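# Push tommy bar through clamp screw to its knob

## Task

Insert the tommy bar into the hole in the clamp's screw and slide it along until the knob at the end of its longer side rests against the screw.

## Robot and tools

Robot: two arms, left_arm and right_arm, each with a parallel two-finger gripper. Calibrated bases in the scene frame: left_arm at (+0.051, +0.270, 0) m, quat_wxyz (+1.000, 0, 0, +0.010); right_arm at (+0.040, -0.254, 0) m, quat_wxyz (+1.000, 0, 0, +0.029). A two-camera stand sits on the floor behind the arms.

Frames. The scene frame has its origin at table-top height, halfway between the nominal bases; +x points out over the table, +z up, and left_arm is on the +y side (arm names do not match image sides). Reported end_effector_position (m), end_effector_quat_wxyz, velocities and targets are in the scene frame. Offsets you send are along the axes of that arm's own Hand target. A gripper's fingers point along its +z and open and close along its y; the reported point lies between the pads, about 1 cm back from the tips. Printed positions and orientations can be off by a few centimetres, more at long reach.

Row layout. Every motion row is one flat list of 14 numbers covering both arms, each in [-1, 1]: dx, dy, dz, rx, ry, rz, opening for left_arm, then the same seven for right_arm. The first six of each arm are an offset, not a pose: translation and a rotation vector relative to that arm's Hand target at the start of the action or move, with 1.0 equal to 0.6 m or 180 degrees. Opening is absolute: +1 fully open (0.093 m), -1 closed. Sending six zeros re-requests the current Hand target; repeating a nonzero offset in a new call moves further. To keep a gripper's fingers unchanged, resend its current opening, since 0 is itself a command.

execute_actions(actions, cameras): actions is a list of up to 15 actions; each action is a table of up to 15 rows, one row per 1/30 s control step, and a short table repeats its last row to fill 15 steps. Every row counts from the action's start pose, not from the previous row. Images return only if actions is empty or cameras names them; ["all"] gives all, [] none.

move(target, speed, blend, opening_speed, grip_force, blocking, cameras): drives each gripper on a straight path toward target, which is one 14-number row or a list of up to 15 such rows, every row an offset from the same starting Hand targets. speed is m/s per arm path, 0.002 to 2.9, default 0.25 (rotation up to twice that in rad/s); one value or one per target. blend (m) rounds corners in a list; 0 stops at each. opening_speed is the finger rate per second on the -1..+1 scale, at least 0.2. grip_force is newtons per pad, 10 to 50, one value or one per arm; it persists, and lower values close slowly. blocking=false returns after about 0.5 s while the move continues. Paths end together, last 0.5 to 10 s, do not avoid obstacles or the other arm, lag and may overshoot. Avoid paths passing near an arm's own base; go around. The result adds a move: line with the ending (done, off_target, moving, held, fault) and limits (paced means clipped, held means steps withheld). done means at rest within 10 mm and 2 degrees.

wait(seconds, cameras): 0 to 10 s, arms hold their last command; a running move continues. stop(cameras): brakes a running move. zoom_image(camera, region): region [x0, y0, x1, y1] in pixels, at most 504 by 504, of the latest image of cam_head_left (672x504), cam_head_right (672x504), cam_left_wrist or cam_right_wrist. finished_scene(scene): ends the scene, integer 1 to 3; the bar must stay in place without the robot.

Control behaviour. Each step, commanded orientation is clipped to within 40 degrees of the measured one; Hand target is the last command after clipping. Grippers often settle short or low because of friction and weight; check position and tilt after each move and send the missing offset. Small moves may go sideways or not happen. A blocked arm keeps pushing until you command its target back past the gripper.

Gripping. grip_measured is the motor position on the opening scale; pads meet near -0.94, and each millimetre of object width adds about 0.0208. Readings may be up to 0.02 high. To grip a flat rigid part firmly, command about 0.24 below its width reading; keep sending that value to hold, and send well above it to release. A sudden command far below the width spikes force briefly. Joint positions end with the pad gap in metres.

Result lines: end effector poses, Hand target, Tool commands, grip_measured, Joint positions, Joint velocities (may be omitted or say within noise), joint torques (include arm weight, offsets and noise; first three wrap at ±28 N m), and for execute_actions some step positions. Joint ranges (rad): waist -2.618 to 3.054, shoulder 0.000 to 3.142, elbow 0.000 to 3.142 (straight at 2.901), wrist pitch -1.571 to 1.571, wrist yaw -1.571 to 1.571, wrist roll -2.094 to 2.094.

Motor heat rises when holding loads, stretching out or pushing unreachably; MOTOR HOT appears at 75 °C, a fault folds the arm at 90 °C, and at 100 °C it drops.

Avoid: dropping the bar or releasing it while it moves, fast impacts, hard pushes on the clamp or table, anything leaving the table, arms or grippers touching each other (or one gripping the other's fingers), strain on wrist camera cables, and arm fault stops.

Each tool is called as name(argument=value, ...) on one line, values as JSON.

## Session

execute_actions(actions=[])

Scene clock: 0.00 s.
left_arm: end_effector_position=(+0.4126, +0.2802, +0.1281) grip_measured=+1.000 end_effector_quat_wxyz=(+0.673, -0.040, +0.737, +0.044) | right_arm: end_effector_position=(+0.3976, -0.2356, +0.1115) grip_measured=+1.000 end_effector_quat_wxyz=(+0.648, +0.022, +0.761, -0.011)
Joint positions: left_arm=[-0.069 1.54 0.177 1.272 -0.168 -0.004 0.093] | right_arm=[0.075 1.535 0.173 1.2 0.177 0.04 0.093]
Joint velocities: within noise
Joint torques (N m): no reading
Heat: left arm: 36 °C; right arm: 33 °C.
Hand target: left_arm +0.4146, +0.2802, +0.1356; +0.682, -0.041, +0.729, +0.043 | right_arm +0.4001, -0.2353, +0.1191; +0.658, +0.023, +0.753, -0.010
Tool commands: left_gripper/opening=+1.0 right_gripper/opening=+1.0

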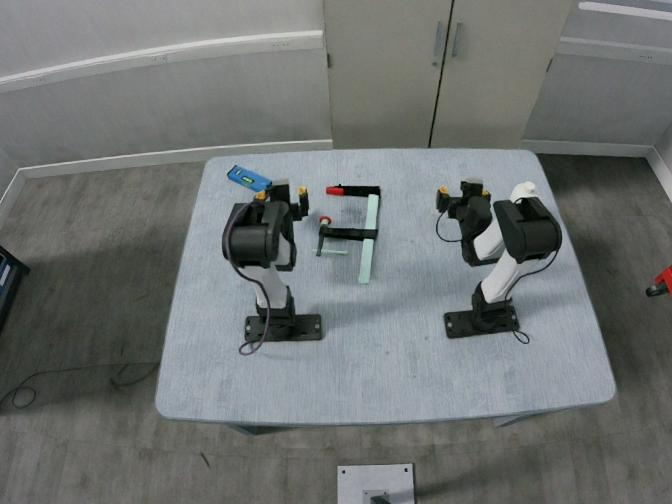

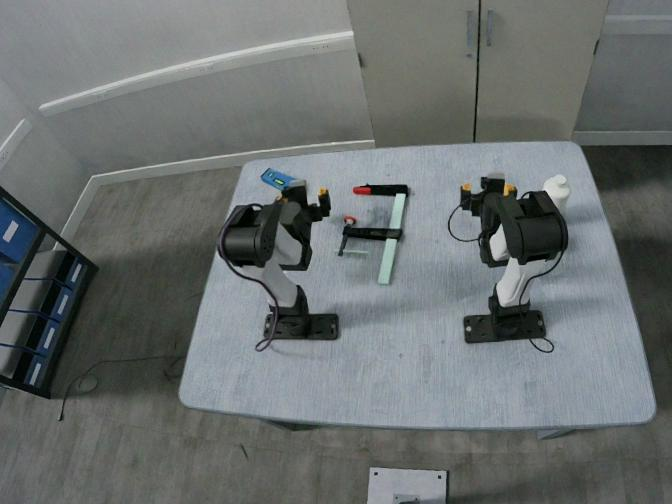

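zoom_image(camera="cam_head_left", region=[290, 170, 400, 290])

zoom_image(camera="cam_head_right", region=[320, 200, 380, 270])

zoom_image(camera="cam_head_left", region=[300, 205, 360, 265])

Scaled by 4.200 from the camera's 672x504 image, which has a finer 960x720 frame.

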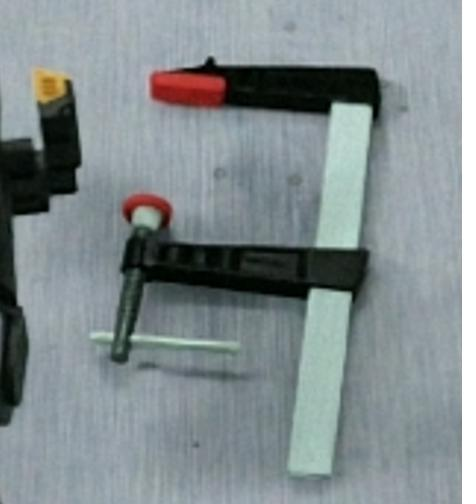

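Scaled by 7.200 from the camera's 672x504 image, which has a finer 960x720 frame.

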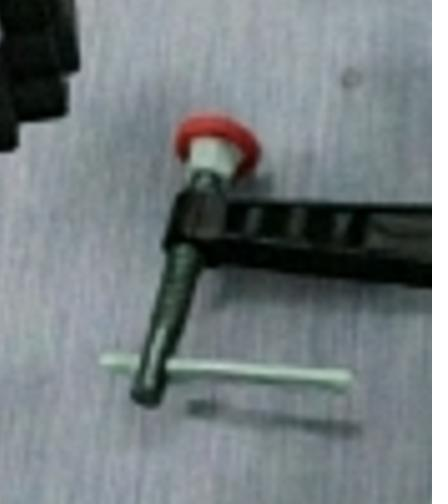

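Scaled by 8.400 from the camera's 672x504 image, which has a finer 960x720 frame.

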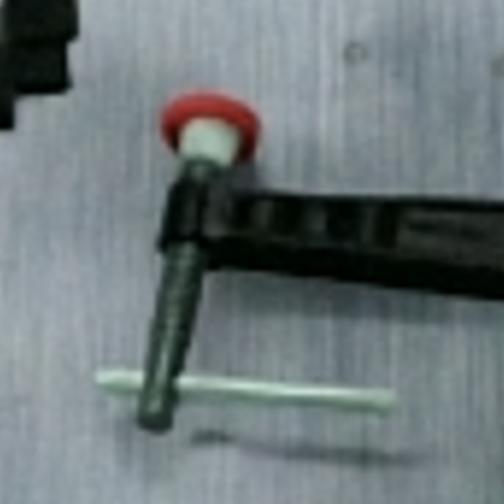

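move(target=[0,0,0,0,0,0,1,-0.0953,0.4328,-0.2528,-0.3612,0.3504,-0.4195,-1], cameras=["all"], speed=0.4)

zoom_image(camera="cam_head_left", region=[290, 170, 440, 290])

zoom_image(camera="cam_head_right", region=[310, 170, 460, 290])

Scene clock: 4.50 s.
left_arm: end_effector_position=(+0.4126, +0.2802, +0.1281) grip_measured=+1.000 end_effector_quat_wxyz=(+0.673, -0.040, +0.737, +0.044) | right_arm: end_effector_position=(+0.2721, +0.0250, +0.1941) grip_measured=-0.975 end_effector_quat_wxyz=(-0.028, +0.701, -0.713, +0.006)
Joint positions: left_arm=[-0.069 1.54 0.177 1.272 -0.168 -0.004 0.093] | right_arm=[0.827 1.912 1.968 -1.574 0.019 -0.669 0]
Joint torques (N m): left_arm=[-0.03 -4.29 4.66 2.59 -0.03 0.04] | right_arm=[0.77 -8.21 8.09 0.25 -0.12 -0.2]
Heat: left arm: 38 °C; right arm: 33 °C.
Hand target: left_arm +0.4146, +0.2802, +0.1356; +0.682, -0.041, +0.729, +0.043 | right_arm +0.2699, +0.0297, +0.2001; +0.000, +0.707, -0.707, +0.000
Off the commanded pose: left_arm 0.008 m, 1 deg | right_arm 0.008 m, 3 deg.
joint sent to its limit (right arm) — joint 4 (wrist pitch), lower limit. The joint targets are off in orientation, not in position.
move: off_target (right_arm)

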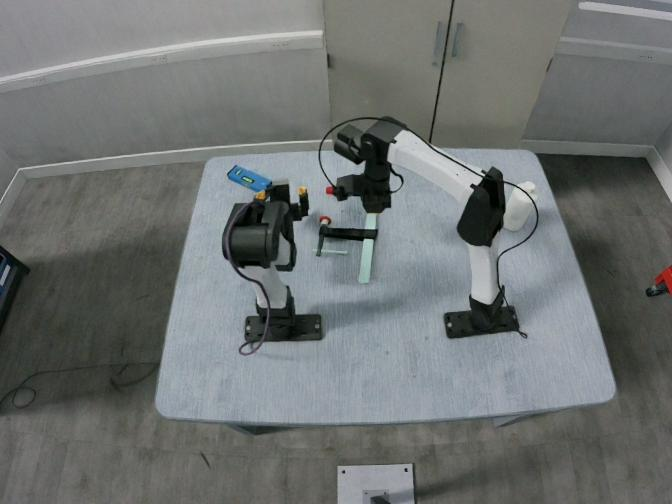

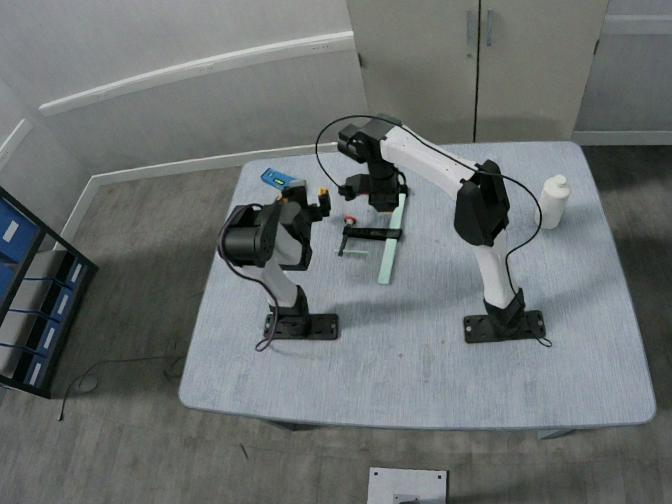

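Scaled by 3.360 from the camera's 672x504 image, which has a finer 960x720 frame.

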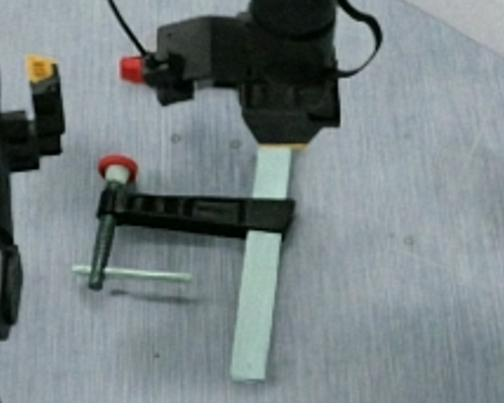

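Scaled by 3.360 from the camera's 672x504 image, which has a finer 960x720 frame.

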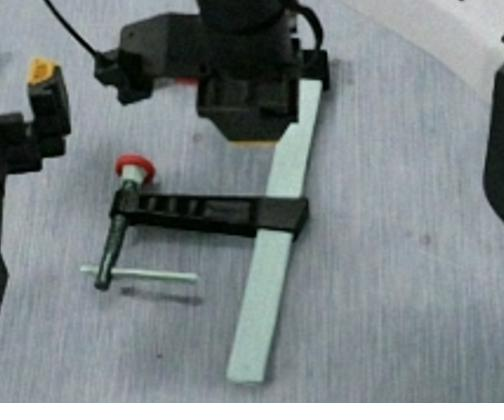

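move(target=[0,0,0,0,0,0,1,-0.05,0.033,0.167,0,0,0,-1], cameras=["all"])

zoom_image(camera="cam_head_left", region=[290, 170, 440, 290])

zoom_image(camera="cam_head_right", region=[310, 170, 460, 290])

Scene clock: 6.03 s.
left_arm: end_effector_position=(+0.4126, +0.2802, +0.1281) grip_measured=+1.000 end_effector_quat_wxyz=(+0.673, -0.040, +0.737, +0.044) | right_arm: end_effector_position=(+0.2516, +0.0543, +0.1001) grip_measured=-0.975 end_effector_quat_wxyz=(+0.007, +0.710, -0.704, +0.009)
Joint positions: left_arm=[-0.069 1.54 0.177 1.272 -0.168 -0.004 0.093] | right_arm=[0.918 1.983 1.692 -1.297 0.015 -0.604 0]
Joint torques (N m): left_arm=[-0.05 -4.27 4.64 2.59 -0.03 0.04] | right_arm=[0.76 -9.57 5.44 0.35 -0.09 0.05]
Heat: left arm: 38 °C; right arm: 33 °C.
Hand target: left_arm +0.4146, +0.2802, +0.1356; +0.682, -0.041, +0.729, +0.043 | right_arm +0.2501, +0.0596, +0.0999; +0.000, +0.707, -0.707, +0.000
Off the commanded pose: left_arm 0.008 m, 1 deg | right_arm 0.006 m, 1 deg.
move: done

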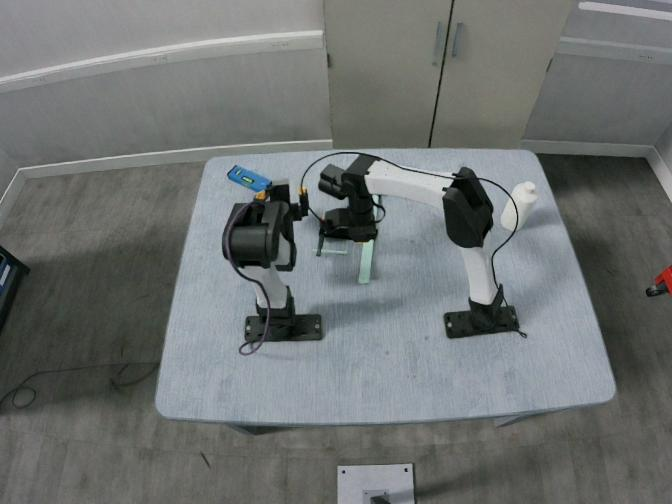

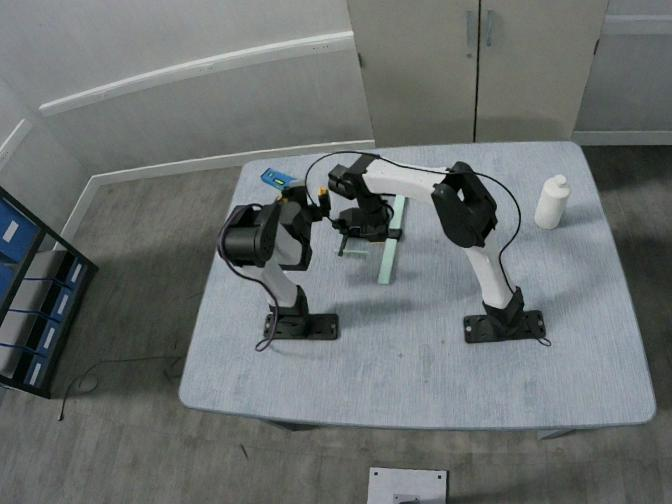

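Scaled by 3.360 from the camera's 672x504 image, which has a finer 960x720 frame.

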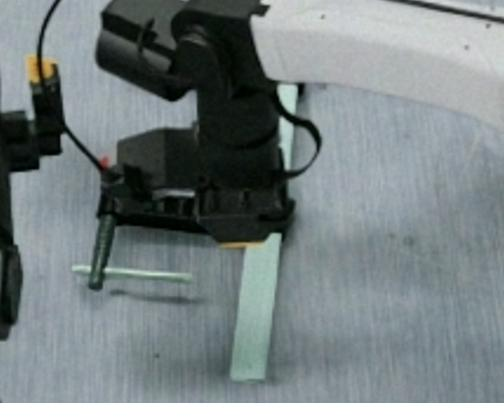

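Scaled by 3.360 from the camera's 672x504 image, which has a finer 960x720 frame.

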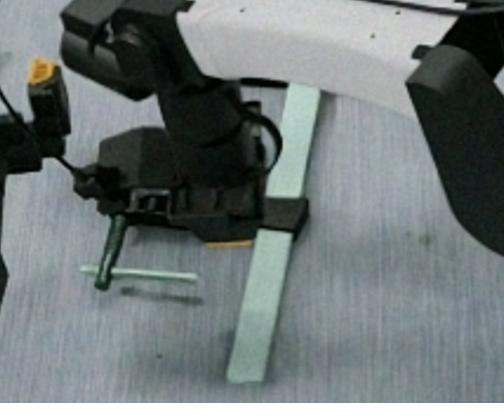

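move(target=[0,0,0,0,0,0,1,-0.0255,-0.03,0.075,0,0,0,-1], cameras=["all"])

zoom_image(camera="cam_head_left", region=[300, 200, 390, 280])

zoom_image(camera="cam_head_right", region=[320, 200, 410, 280])

Scene clock: 7.53 s.
left_arm: end_effector_position=(+0.4126, +0.2802, +0.1281) grip_measured=+1.000 end_effector_quat_wxyz=(+0.673, -0.040, +0.737, +0.044) | right_arm: end_effector_position=(+0.2647, +0.0726, +0.0560) grip_measured=-0.975 end_effector_quat_wxyz=(+0.006, +0.710, -0.704, +0.009)
Joint positions: left_arm=[-0.069 1.54 0.177 1.272 -0.168 -0.004 0.093] | right_arm=[0.917 2.092 1.676 -1.17 0.015 -0.604 0]
Joint torques (N m): left_arm=[-0.03 -4.26 4.66 2.59 -0.02 0.04] | right_arm=[-0.49 -10.03 5.49 0.43 -0.08 -0.09]
Heat: left arm: 39 °C; right arm: 34 °C.
Hand target: left_arm +0.4146, +0.2802, +0.1356; +0.682, -0.041, +0.729, +0.043 | right_arm +0.2679, +0.0750, +0.0549; +0.000, +0.707, -0.707, +0.000
Off the commanded pose: left_arm 0.008 m, 1 deg | right_arm 0.004 m, 1 deg.
move: done

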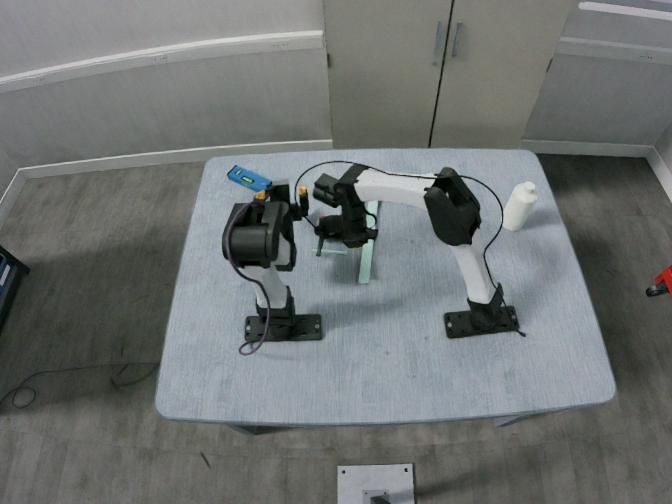

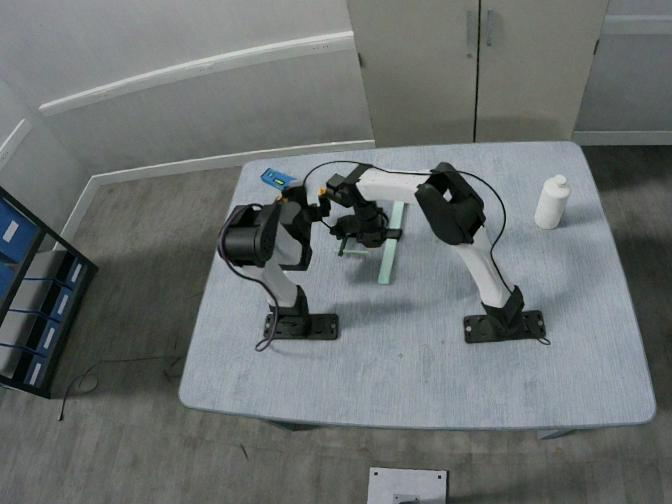

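Scaled by 5.600 from the camera's 672x504 image, which has a finer 960x720 frame.

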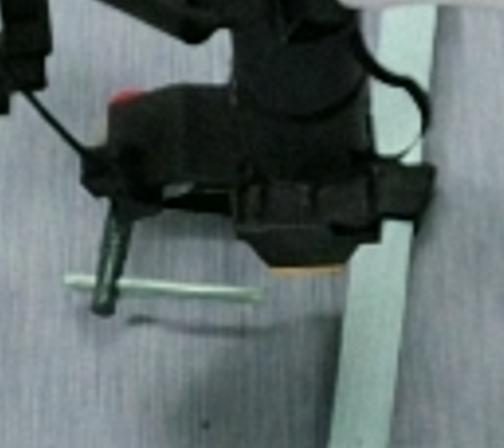

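Scaled by 5.600 from the camera's 672x504 image, which has a finer 960x720 frame.

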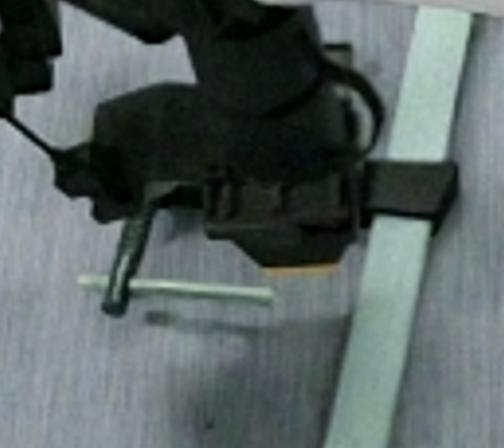

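move(target=[[0,0,0,0,0,0,1,0,0,-0.075,0,0,0,-1],[0,0,0,0,0,0,1,0.085,0.042,-0.075,0,0,-0.5,-1],[0,0,0,0,0,0,1,0.085,0.042,-0.025,0,0,-0.5,1]], blend=0.01, speed=0.3, cameras=["all"])

zoom_image(camera="cam_head_left", region=[300, 200, 390, 280])

zoom_image(camera="cam_head_right", region=[320, 200, 410, 280])

Scene clock: 12.77 s.
left_arm: end_effector_position=(+0.4126, +0.2802, +0.1281) grip_measured=+1.000 end_effector_quat_wxyz=(+0.673, -0.040, +0.737, +0.044) | right_arm: end_effector_position=(+0.2415, +0.0225, +0.0664) grip_measured=+1.000 end_effector_quat_wxyz=(+0.019, +0.998, -0.053, +0.004)
Joint positions: left_arm=[-0.069 1.54 0.177 1.272 -0.168 -0.004 0.093] | right_arm=[0.896 1.888 1.425 -1.135 0.027 -2.081 0.093]
Joint torques (N m): left_arm=[-0.03 -4.29 4.66 2.59 -0.03 0.04] | right_arm=[1.1 -10.02 4.77 0.25 0.25 -0.19]
Heat: left arm: 40 °C; right arm: 35 °C.
Hand target: left_arm +0.4146, +0.2802, +0.1356; +0.682, -0.041, +0.729, +0.043 | right_arm +0.2429, +0.0240, +0.0700; +0.000, +1.000, +0.000, +0.000
Off the commanded pose: left_arm 0.008 m, 1 deg | right_arm 0.004 m, 7 deg.
joint sent to its limit (right arm) — joint 6 (wrist roll), lower limit. The joint targets are off in orientation, not in position.
move: off_target (right_arm); target 3's new opening was sent with right_arm's hand 0.004 m and 7 deg from that target

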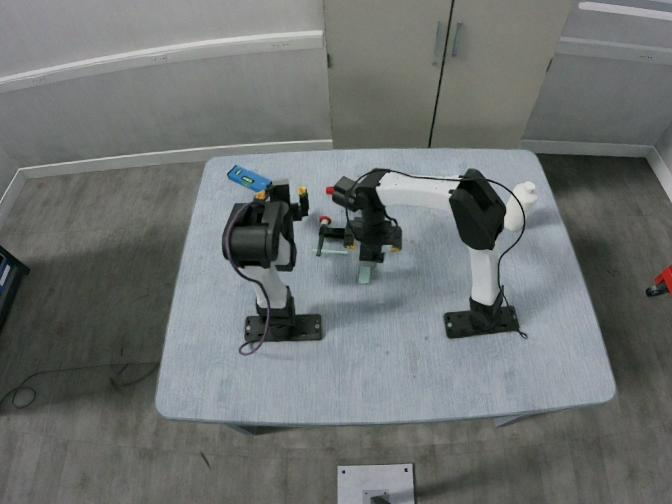

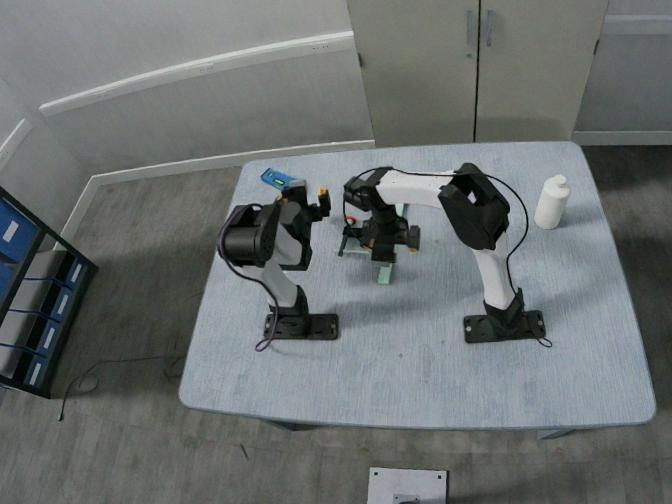

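Scaled by 5.600 from the camera's 672x504 image, which has a finer 960x720 frame.

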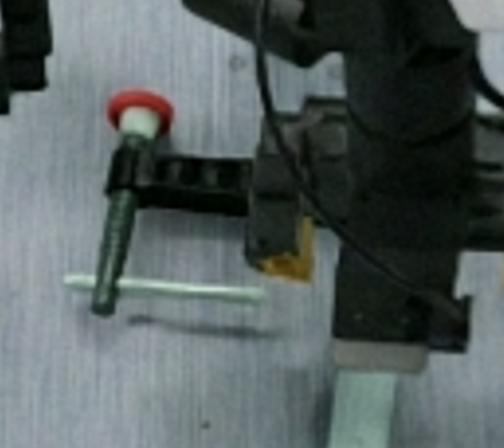

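Scaled by 5.600 from the camera's 672x504 image, which has a finer 960x720 frame.

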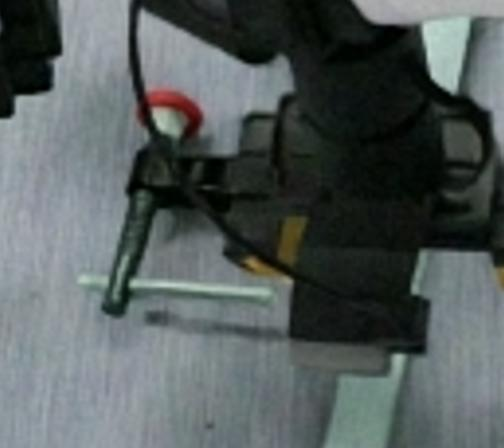

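move(target=[0,0,0,0,0,0,1,0,0.011,0.075,0,0,0,1], speed=0.08, cameras=["all"])

zoom_image(camera="cam_head_left", region=[300, 200, 390, 280])

zoom_image(camera="cam_head_right", region=[320, 200, 410, 280])

Scene clock: 14.27 s.
left_arm: end_effector_position=(+0.4126, +0.2802, +0.1281) grip_measured=+1.000 end_effector_quat_wxyz=(+0.673, -0.040, +0.737, +0.044) | right_arm: end_effector_position=(+0.2397, +0.0185, +0.0285) grip_measured=+1.000 end_effector_quat_wxyz=(+0.011, +0.998, -0.053, +0.012)
Joint positions: left_arm=[-0.069 1.54 0.177 1.272 -0.168 -0.004 0.093] | right_arm=[0.896 1.896 1.278 -0.959 0.031 -2.081 0.093]
Joint torques (N m): left_arm=[-0.03 -4.29 4.66 2.59 -0.03 0.04] | right_arm=[0.32 -7.79 4.64 0.34 0.25 -0.18]
Heat: left arm: 40 °C; right arm: 35 °C.
Hand target: left_arm +0.4146, +0.2802, +0.1356; +0.682, -0.041, +0.729, +0.043 | right_arm +0.2428, +0.0173, +0.0249; +0.000, +1.000, +0.000, +0.000
Off the commanded pose: left_arm 0.008 m, 1 deg | right_arm 0.005 m, 6 deg.
joint sent to its limit (right arm) — joint 6 (wrist roll), lower limit. The joint targets are off in orientation, not in position.
move: off_target (right_arm)

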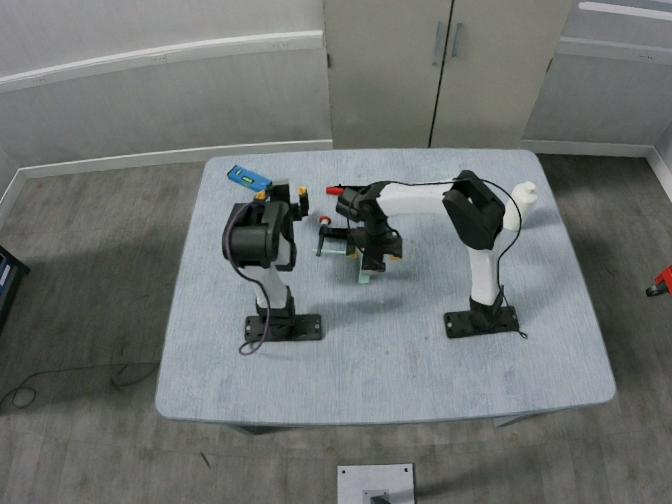

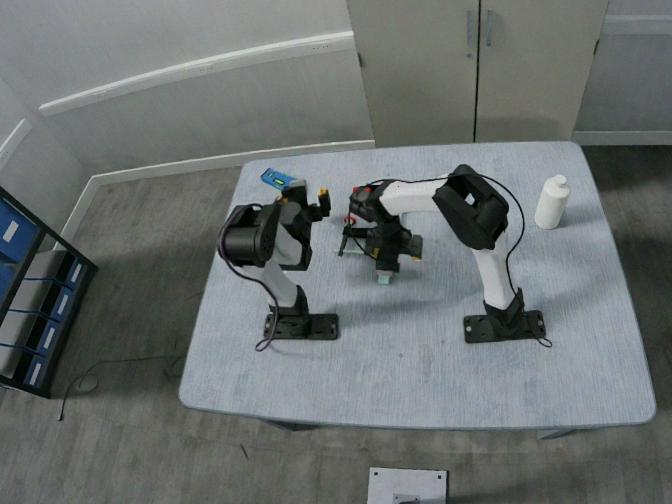

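Scaled by 5.600 from the camera's 672x504 image, which has a finer 960x720 frame.

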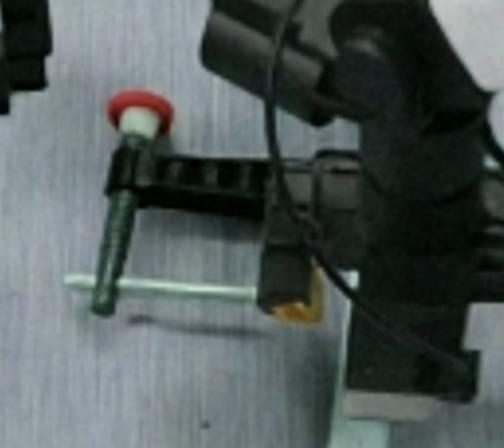

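Scaled by 5.600 from the camera's 672x504 image, which has a finer 960x720 frame.

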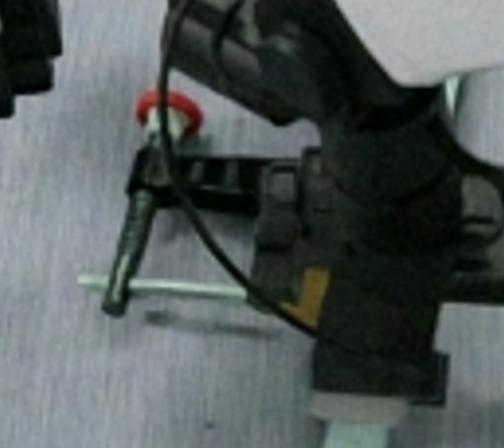

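move(target=[[0,0,0,0,0,0,1,0,0,-0.03,0,0,0,1],[0,0,0,0,0,0,1,0,0.013,-0.03,0,0,0,1],[0,0,0,0,0,0,1,0,0.013,0.0117,0,0,0,1]], speed=0.08, cameras=["all"])

zoom_image(camera="cam_head_left", region=[300, 200, 390, 280])

zoom_image(camera="cam_head_right", region=[320, 200, 410, 280])

Scene clock: 17.77 s.
left_arm: end_effector_position=(+0.4126, +0.2802, +0.1281) grip_measured=+1.000 end_effector_quat_wxyz=(+0.673, -0.040, +0.737, +0.044) | right_arm: end_effector_position=(+0.2369, +0.0127, +0.0202) grip_measured=+1.000 end_effector_quat_wxyz=(+0.014, +0.998, -0.053, +0.013)
Joint positions: left_arm=[-0.069 1.54 0.177 1.272 -0.168 -0.004 0.093] | right_arm=[0.896 1.889 1.234 -0.925 0.038 -2.081 0.093]
Joint torques (N m): left_arm=[-0.03 -4.27 4.64 2.59 -0.03 0.04] | right_arm=[-0.62 -8.06 4.53 0.28 0.26 -0.19]
Heat: left arm: 40 °C; right arm: 36 °C.
Hand target: left_arm +0.4146, +0.2802, +0.1356; +0.682, -0.041, +0.729, +0.043 | right_arm +0.2429, +0.0096, +0.0180; +0.000, +1.000, +0.000, +0.000
Off the commanded pose: left_arm 0.008 m, 1 deg | right_arm 0.007 m, 7 deg.
joint sent to its limit (right arm) — joint 6 (wrist roll), lower limit. The joint targets are off in orientation, not in position.
move: off_target (right_arm)

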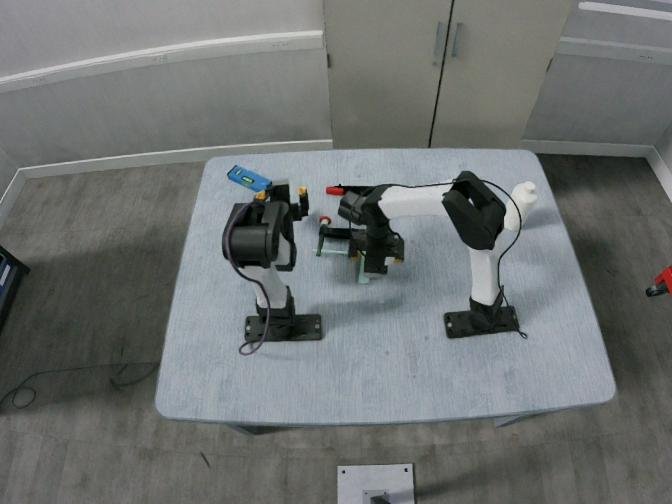

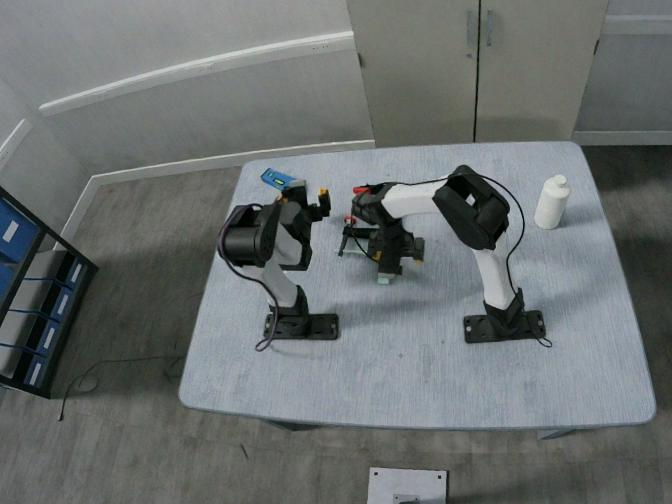

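Scaled by 5.600 from the camera's 672x504 image, which has a finer 960x720 frame.

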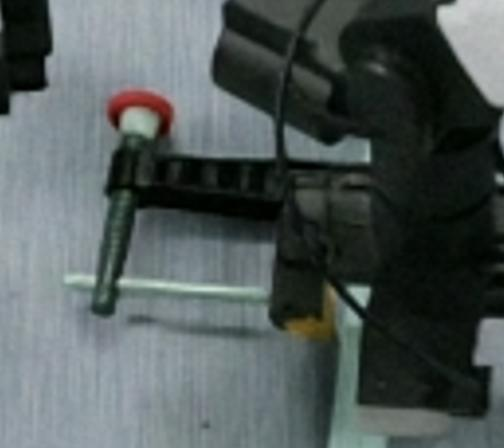

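Scaled by 5.600 from the camera's 672x504 image, which has a finer 960x720 frame.

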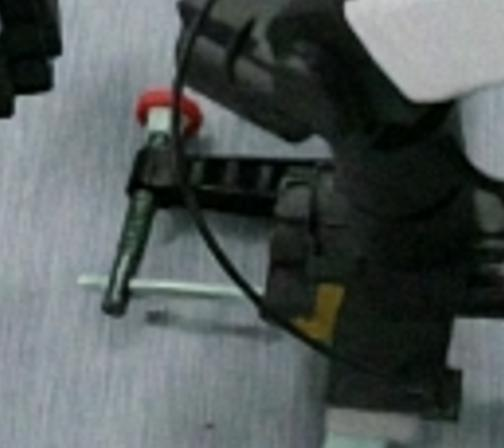

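move(target=[0,0,0,0,0,0,1,0,-0.08,0,0,0,0,1], speed=0.06, cameras=["all"])

zoom_image(camera="cam_head_left", region=[300, 200, 390, 280])

zoom_image(camera="cam_head_right", region=[320, 200, 410, 280])

Scene clock: 19.43 s.
left_arm: end_effector_position=(+0.4126, +0.2802, +0.1281) grip_measured=+1.000 end_effector_quat_wxyz=(+0.673, -0.040, +0.737, +0.044) | right_arm: end_effector_position=(+0.2446, +0.0506, +0.0149) grip_measured=+1.000 end_effector_quat_wxyz=(+0.010, +0.999, -0.032, +0.016)
Joint positions: left_arm=[-0.069 1.54 0.177 1.272 -0.168 -0.004 0.093] | right_arm=[0.938 2.014 1.389 -0.947 0.037 -2.082 0.093]
Joint torques (N m): left_arm=[-0.03 -4.27 4.66 2.59 -0.02 0.04] | right_arm=[1.03 -8.34 7.79 0.04 -0.12 -0.18]
Heat: left arm: 40 °C; right arm: 36 °C.
Hand target: left_arm +0.4146, +0.2802, +0.1356; +0.682, -0.041, +0.729, +0.043 | right_arm +0.2428, +0.0575, +0.0179; +0.000, +1.000, +0.000, +0.000
Off the commanded pose: left_arm 0.008 m, 1 deg | right_arm 0.008 m, 4 deg.
joint sent to its limit (right arm) — joint 6 (wrist roll), lower limit. The joint targets are off in orientation, not in position.
move: off_target (right_arm)

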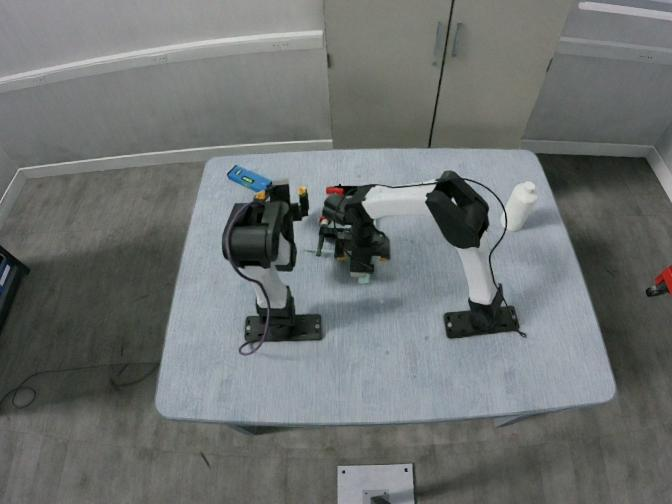

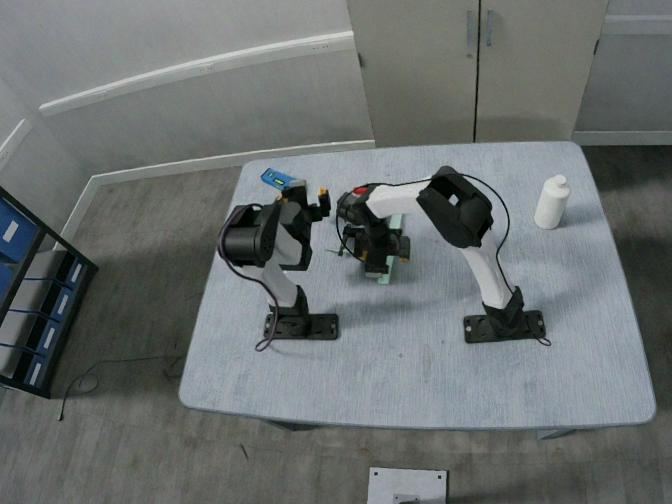

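Scaled by 5.600 from the camera's 672x504 image, which has a finer 960x720 frame.

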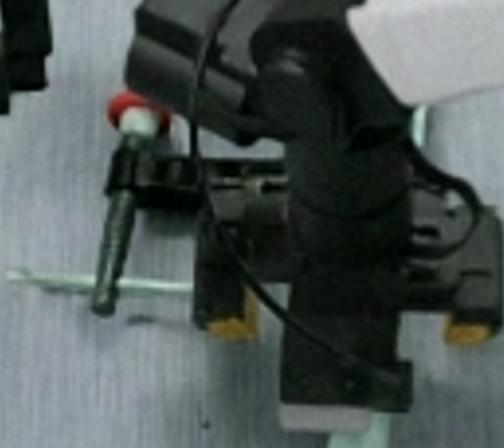

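Scaled by 5.600 from the camera's 672x504 image, which has a finer 960x720 frame.

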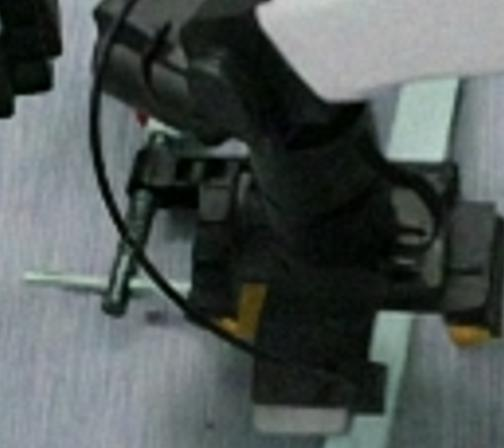

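move(target=[[0,0,0,0,0,0,1,0,0.01,0,0,0,0,1],[0,0,0,0,0,0,1,0,0.01,-0.07,0,0,0,1],[0,0,0,0,0,0,1,0,-0.044,-0.07,0,0,0,-1],[0,0,0,0,0,0,1,0,-0.044,-0.005,0,0,0,-1]], speed=0.1, blend=[0.003,0,0,0], cameras=["all"])

zoom_image(camera="cam_head_left", region=[300, 200, 390, 280])

zoom_image(camera="cam_head_right", region=[320, 200, 410, 280])

Scene clock: 23.77 s.
left_arm: end_effector_position=(+0.4126, +0.2802, +0.1281) grip_measured=+1.000 end_effector_quat_wxyz=(+0.673, -0.040, +0.737, +0.044) | right_arm: end_effector_position=(+0.2460, +0.0797, +0.0239) grip_measured=-0.975 end_effector_quat_wxyz=(+0.010, +1.000, -0.016, +0.009)
Joint positions: left_arm=[-0.069 1.54 0.177 1.272 -0.168 -0.004 0.093] | right_arm=[0.971 2.098 1.554 -1.034 0.026 -2.082 0]
Joint torques (N m): left_arm=[-0.05 -4.27 4.66 2.59 -0.02 0.04] | right_arm=[0.77 -9.59 5.01 0.32 -0.15 -0.18]
Heat: left arm: 41 °C; right arm: 37 °C.
Hand target: left_arm +0.4146, +0.2802, +0.1356; +0.682, -0.041, +0.729, +0.043 | right_arm +0.2428, +0.0839, +0.0209; +0.000, +1.000, +0.000, +0.000
Off the commanded pose: left_arm 0.008 m, 1 deg | right_arm 0.006 m, 2 deg.
joint sent to its limit (right arm) — joint 6 (wrist roll), lower limit. The joint targets still meet the commanded pose.
move: done

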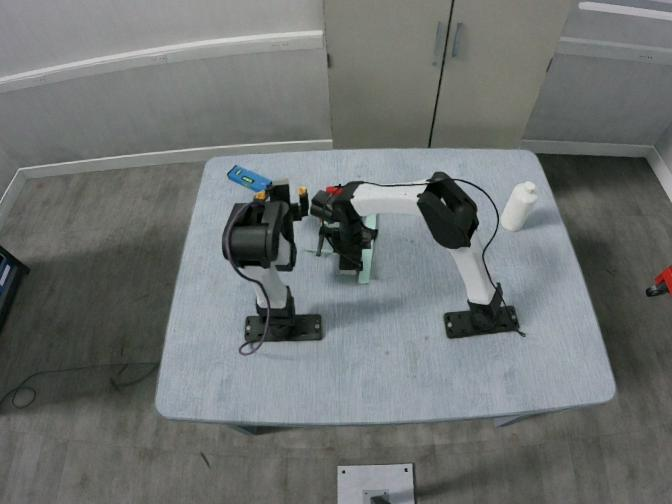

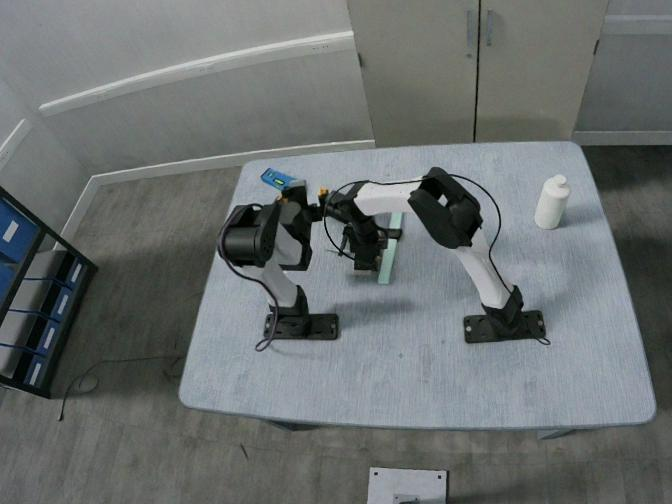

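Scaled by 5.600 from the camera's 672x504 image, which has a finer 960x720 frame.

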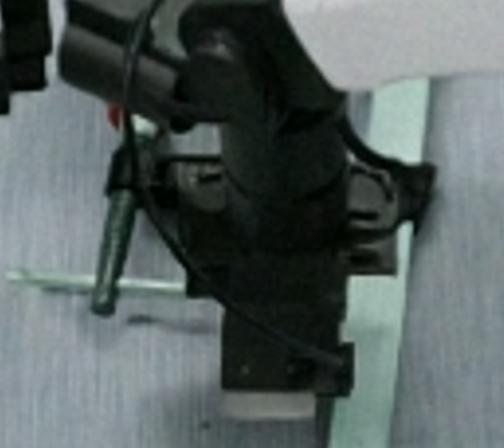

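Scaled by 5.600 from the camera's 672x504 image, which has a finer 960x720 frame.

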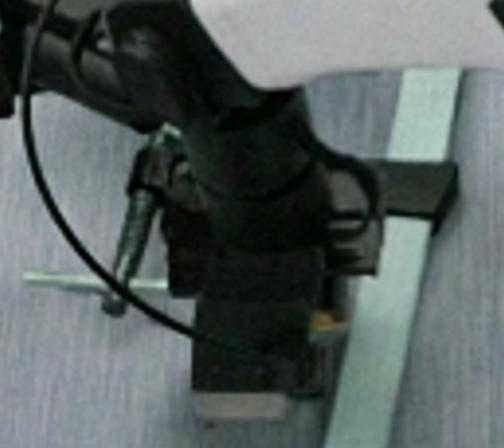

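move(target=[0,0.2,0,0,0,0,1,0,0,0,0,0,0,-1])

move(target=[0,0,0,0,0,0,1,0.002,-0.058,0.003,0,0,0,-1], speed=0.06, cameras=["all"])

zoom_image(camera="cam_head_left", region=[280, 200, 370, 280])

zoom_image(camera="cam_head_right", region=[300, 200, 390, 280])

Scene clock: 25.47 s.
left_arm: end_effector_position=(+0.3956, +0.3941, +0.1316) grip_measured=+1.000 end_effector_quat_wxyz=(+0.678, -0.047, +0.733, +0.035) | right_arm: end_effector_position=(+0.2461, +0.0798, +0.0239) grip_measured=-0.975 end_effector_quat_wxyz=(+0.009, +1.000, -0.016, +0.009)
Joint positions: left_arm=[0.514 1.575 0.221 1.269 0.417 0.023 0.093] | right_arm=[0.971 2.098 1.554 -1.034 0.026 -2.082 0]
Joint torques (N m): left_arm=[0.72 -3.26 6.06 2.36 0.02 0.17] | right_arm=[0.77 -9.61 5.01 0.3 -0.15 -0.17]
Heat: left arm: 41 °C; right arm: 38 °C.
Hand target: left_arm +0.4003, +0.3993, +0.1365; +0.682, -0.041, +0.729, +0.043 | right_arm +0.2428, +0.0839, +0.0209; +0.000, +1.000, +0.000, +0.000
Off the commanded pose: left_arm 0.009 m, 1 deg | right_arm 0.006 m, 2 deg.
joint sent to its limit (right arm) — joint 6 (wrist roll), lower limit. The joint targets still meet the commanded pose.
move: done

Scene clock: 26.67 s.
left_arm: end_effector_position=(+0.3956, +0.3940, +0.1316) grip_measured=+1.000 end_effector_quat_wxyz=(+0.678, -0.047, +0.733, +0.035) | right_arm: end_effector_position=(+0.2472, +0.1119, +0.0161) grip_measured=-0.975 end_effector_quat_wxyz=(+0.006, +1.000, +0.002, +0.008)
Joint positions: left_arm=[0.514 1.575 0.221 1.269 0.418 0.023 0.093] | right_arm=[1.005 2.21 1.702 -1.066 0.02 -2.082 0]
Joint torques (N m): left_arm=[0.72 -3.28 6.05 2.36 0.06 0.17] | right_arm=[0.99 -9.94 8.08 0.01 -0.18 0.03]
Heat: left arm: 41 °C; right arm: 38 °C.
Hand target: left_arm +0.4003, +0.3993, +0.1365; +0.682, -0.041, +0.729, +0.043 | right_arm +0.2439, +0.1188, +0.0191; +0.000, +1.000, +0.000, +0.000
Off the commanded pose: left_arm 0.009 m, 1 deg | right_arm 0.008 m, 1 deg.
move: done

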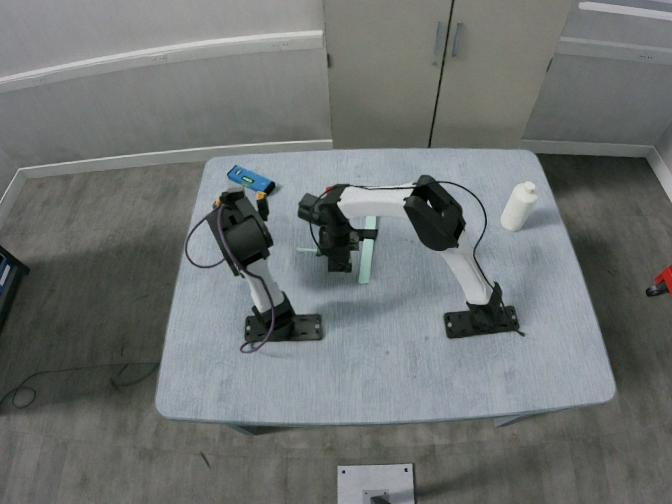

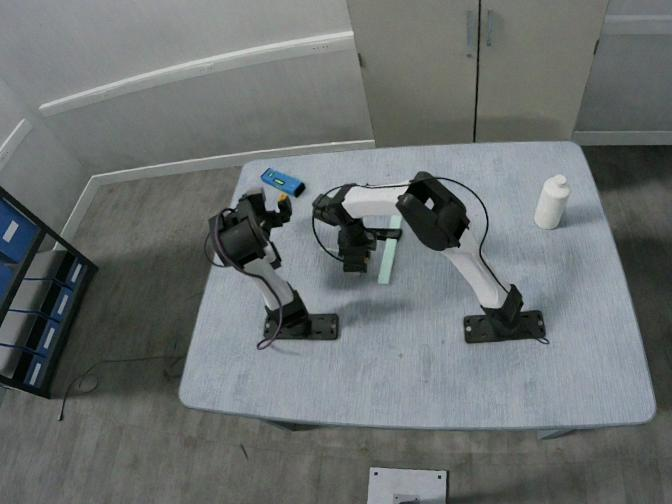

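Scaled by 5.600 from the camera's 672x504 image, which has a finer 960x720 frame.

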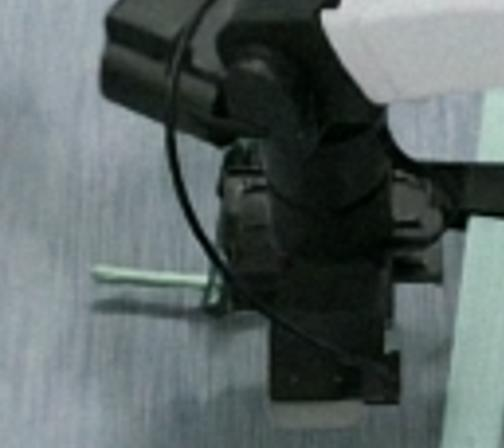

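Scaled by 5.600 from the camera's 672x504 image, which has a finer 960x720 frame.

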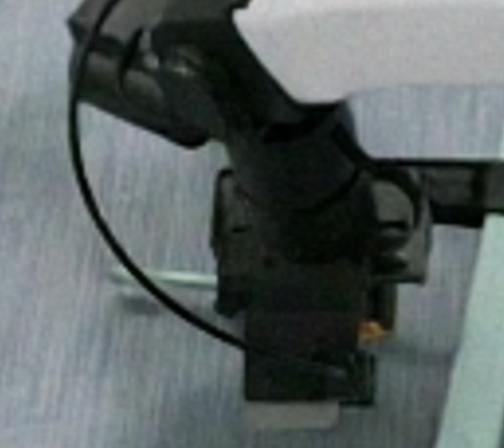

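move(target=[0,0,0,0,0,0,1,0.0,-0.03,-0.006,0,0,0,-1], speed=0.05, cameras=["all"])

zoom_image(camera="cam_head_left", region=[280, 200, 370, 280])

zoom_image(camera="cam_head_right", region=[300, 200, 390, 280])

Scene clock: 27.90 s.
left_arm: end_effector_position=(+0.3956, +0.3940, +0.1316) grip_measured=+1.000 end_effector_quat_wxyz=(+0.678, -0.047, +0.733, +0.035) | right_arm: end_effector_position=(+0.2475, +0.1304, +0.0199) grip_measured=-0.975 end_effector_quat_wxyz=(+0.006, +1.000, +0.003, +0.008)
Joint positions: left_arm=[0.514 1.575 0.221 1.269 0.418 0.023 0.093] | right_arm=[1.025 2.272 1.821 -1.122 0.019 -2.065 0]
Joint torques (N m): left_arm=[0.72 -3.28 6.05 2.36 0.07 0.17] | right_arm=[1.02 -10.37 8.16 0.03 -0.15 0.04]
Heat: left arm: 41 °C; right arm: 38 °C.
Hand target: left_arm +0.4003, +0.3993, +0.1365; +0.682, -0.041, +0.729, +0.043 | right_arm +0.2439, +0.1368, +0.0227; +0.000, +1.000, +0.000, +0.000
Off the commanded pose: left_arm 0.009 m, 1 deg | right_arm 0.008 m, 1 deg.
move: done

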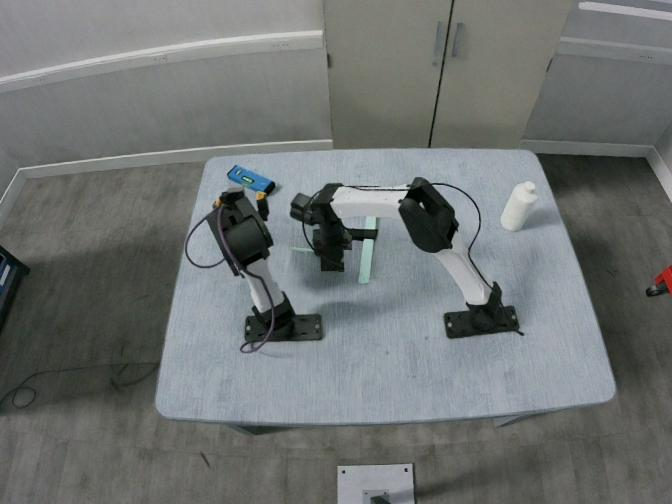

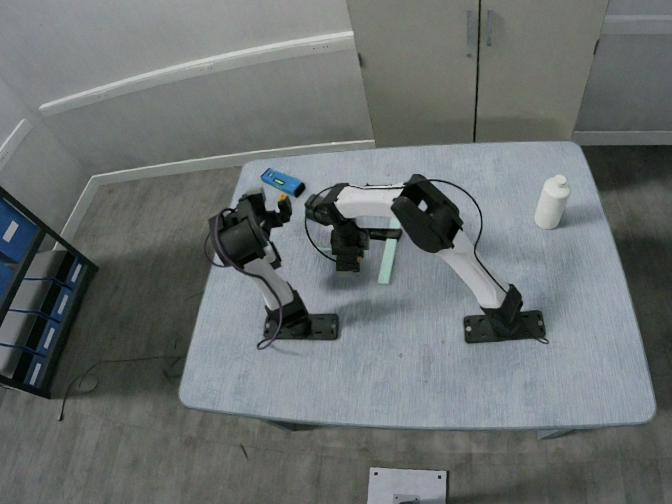

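Scaled by 5.600 from the camera's 672x504 image, which has a finer 960x720 frame.

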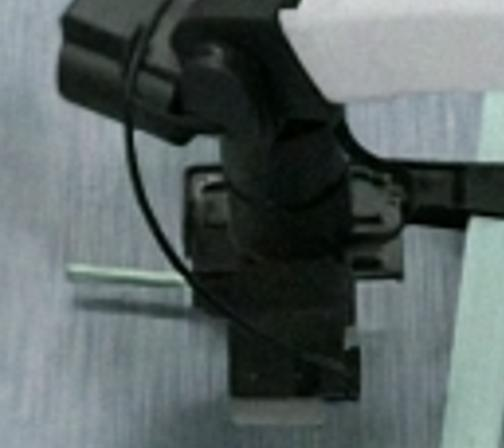

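Scaled by 5.600 from the camera's 672x504 image, which has a finer 960x720 frame.

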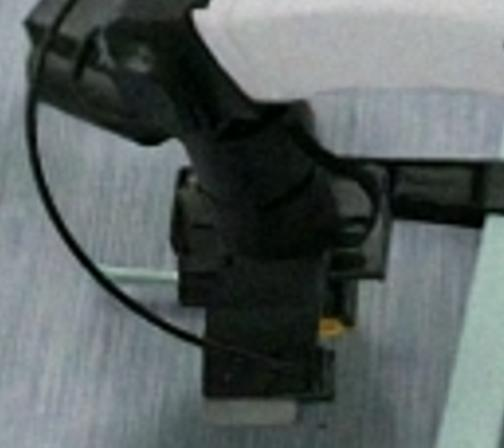

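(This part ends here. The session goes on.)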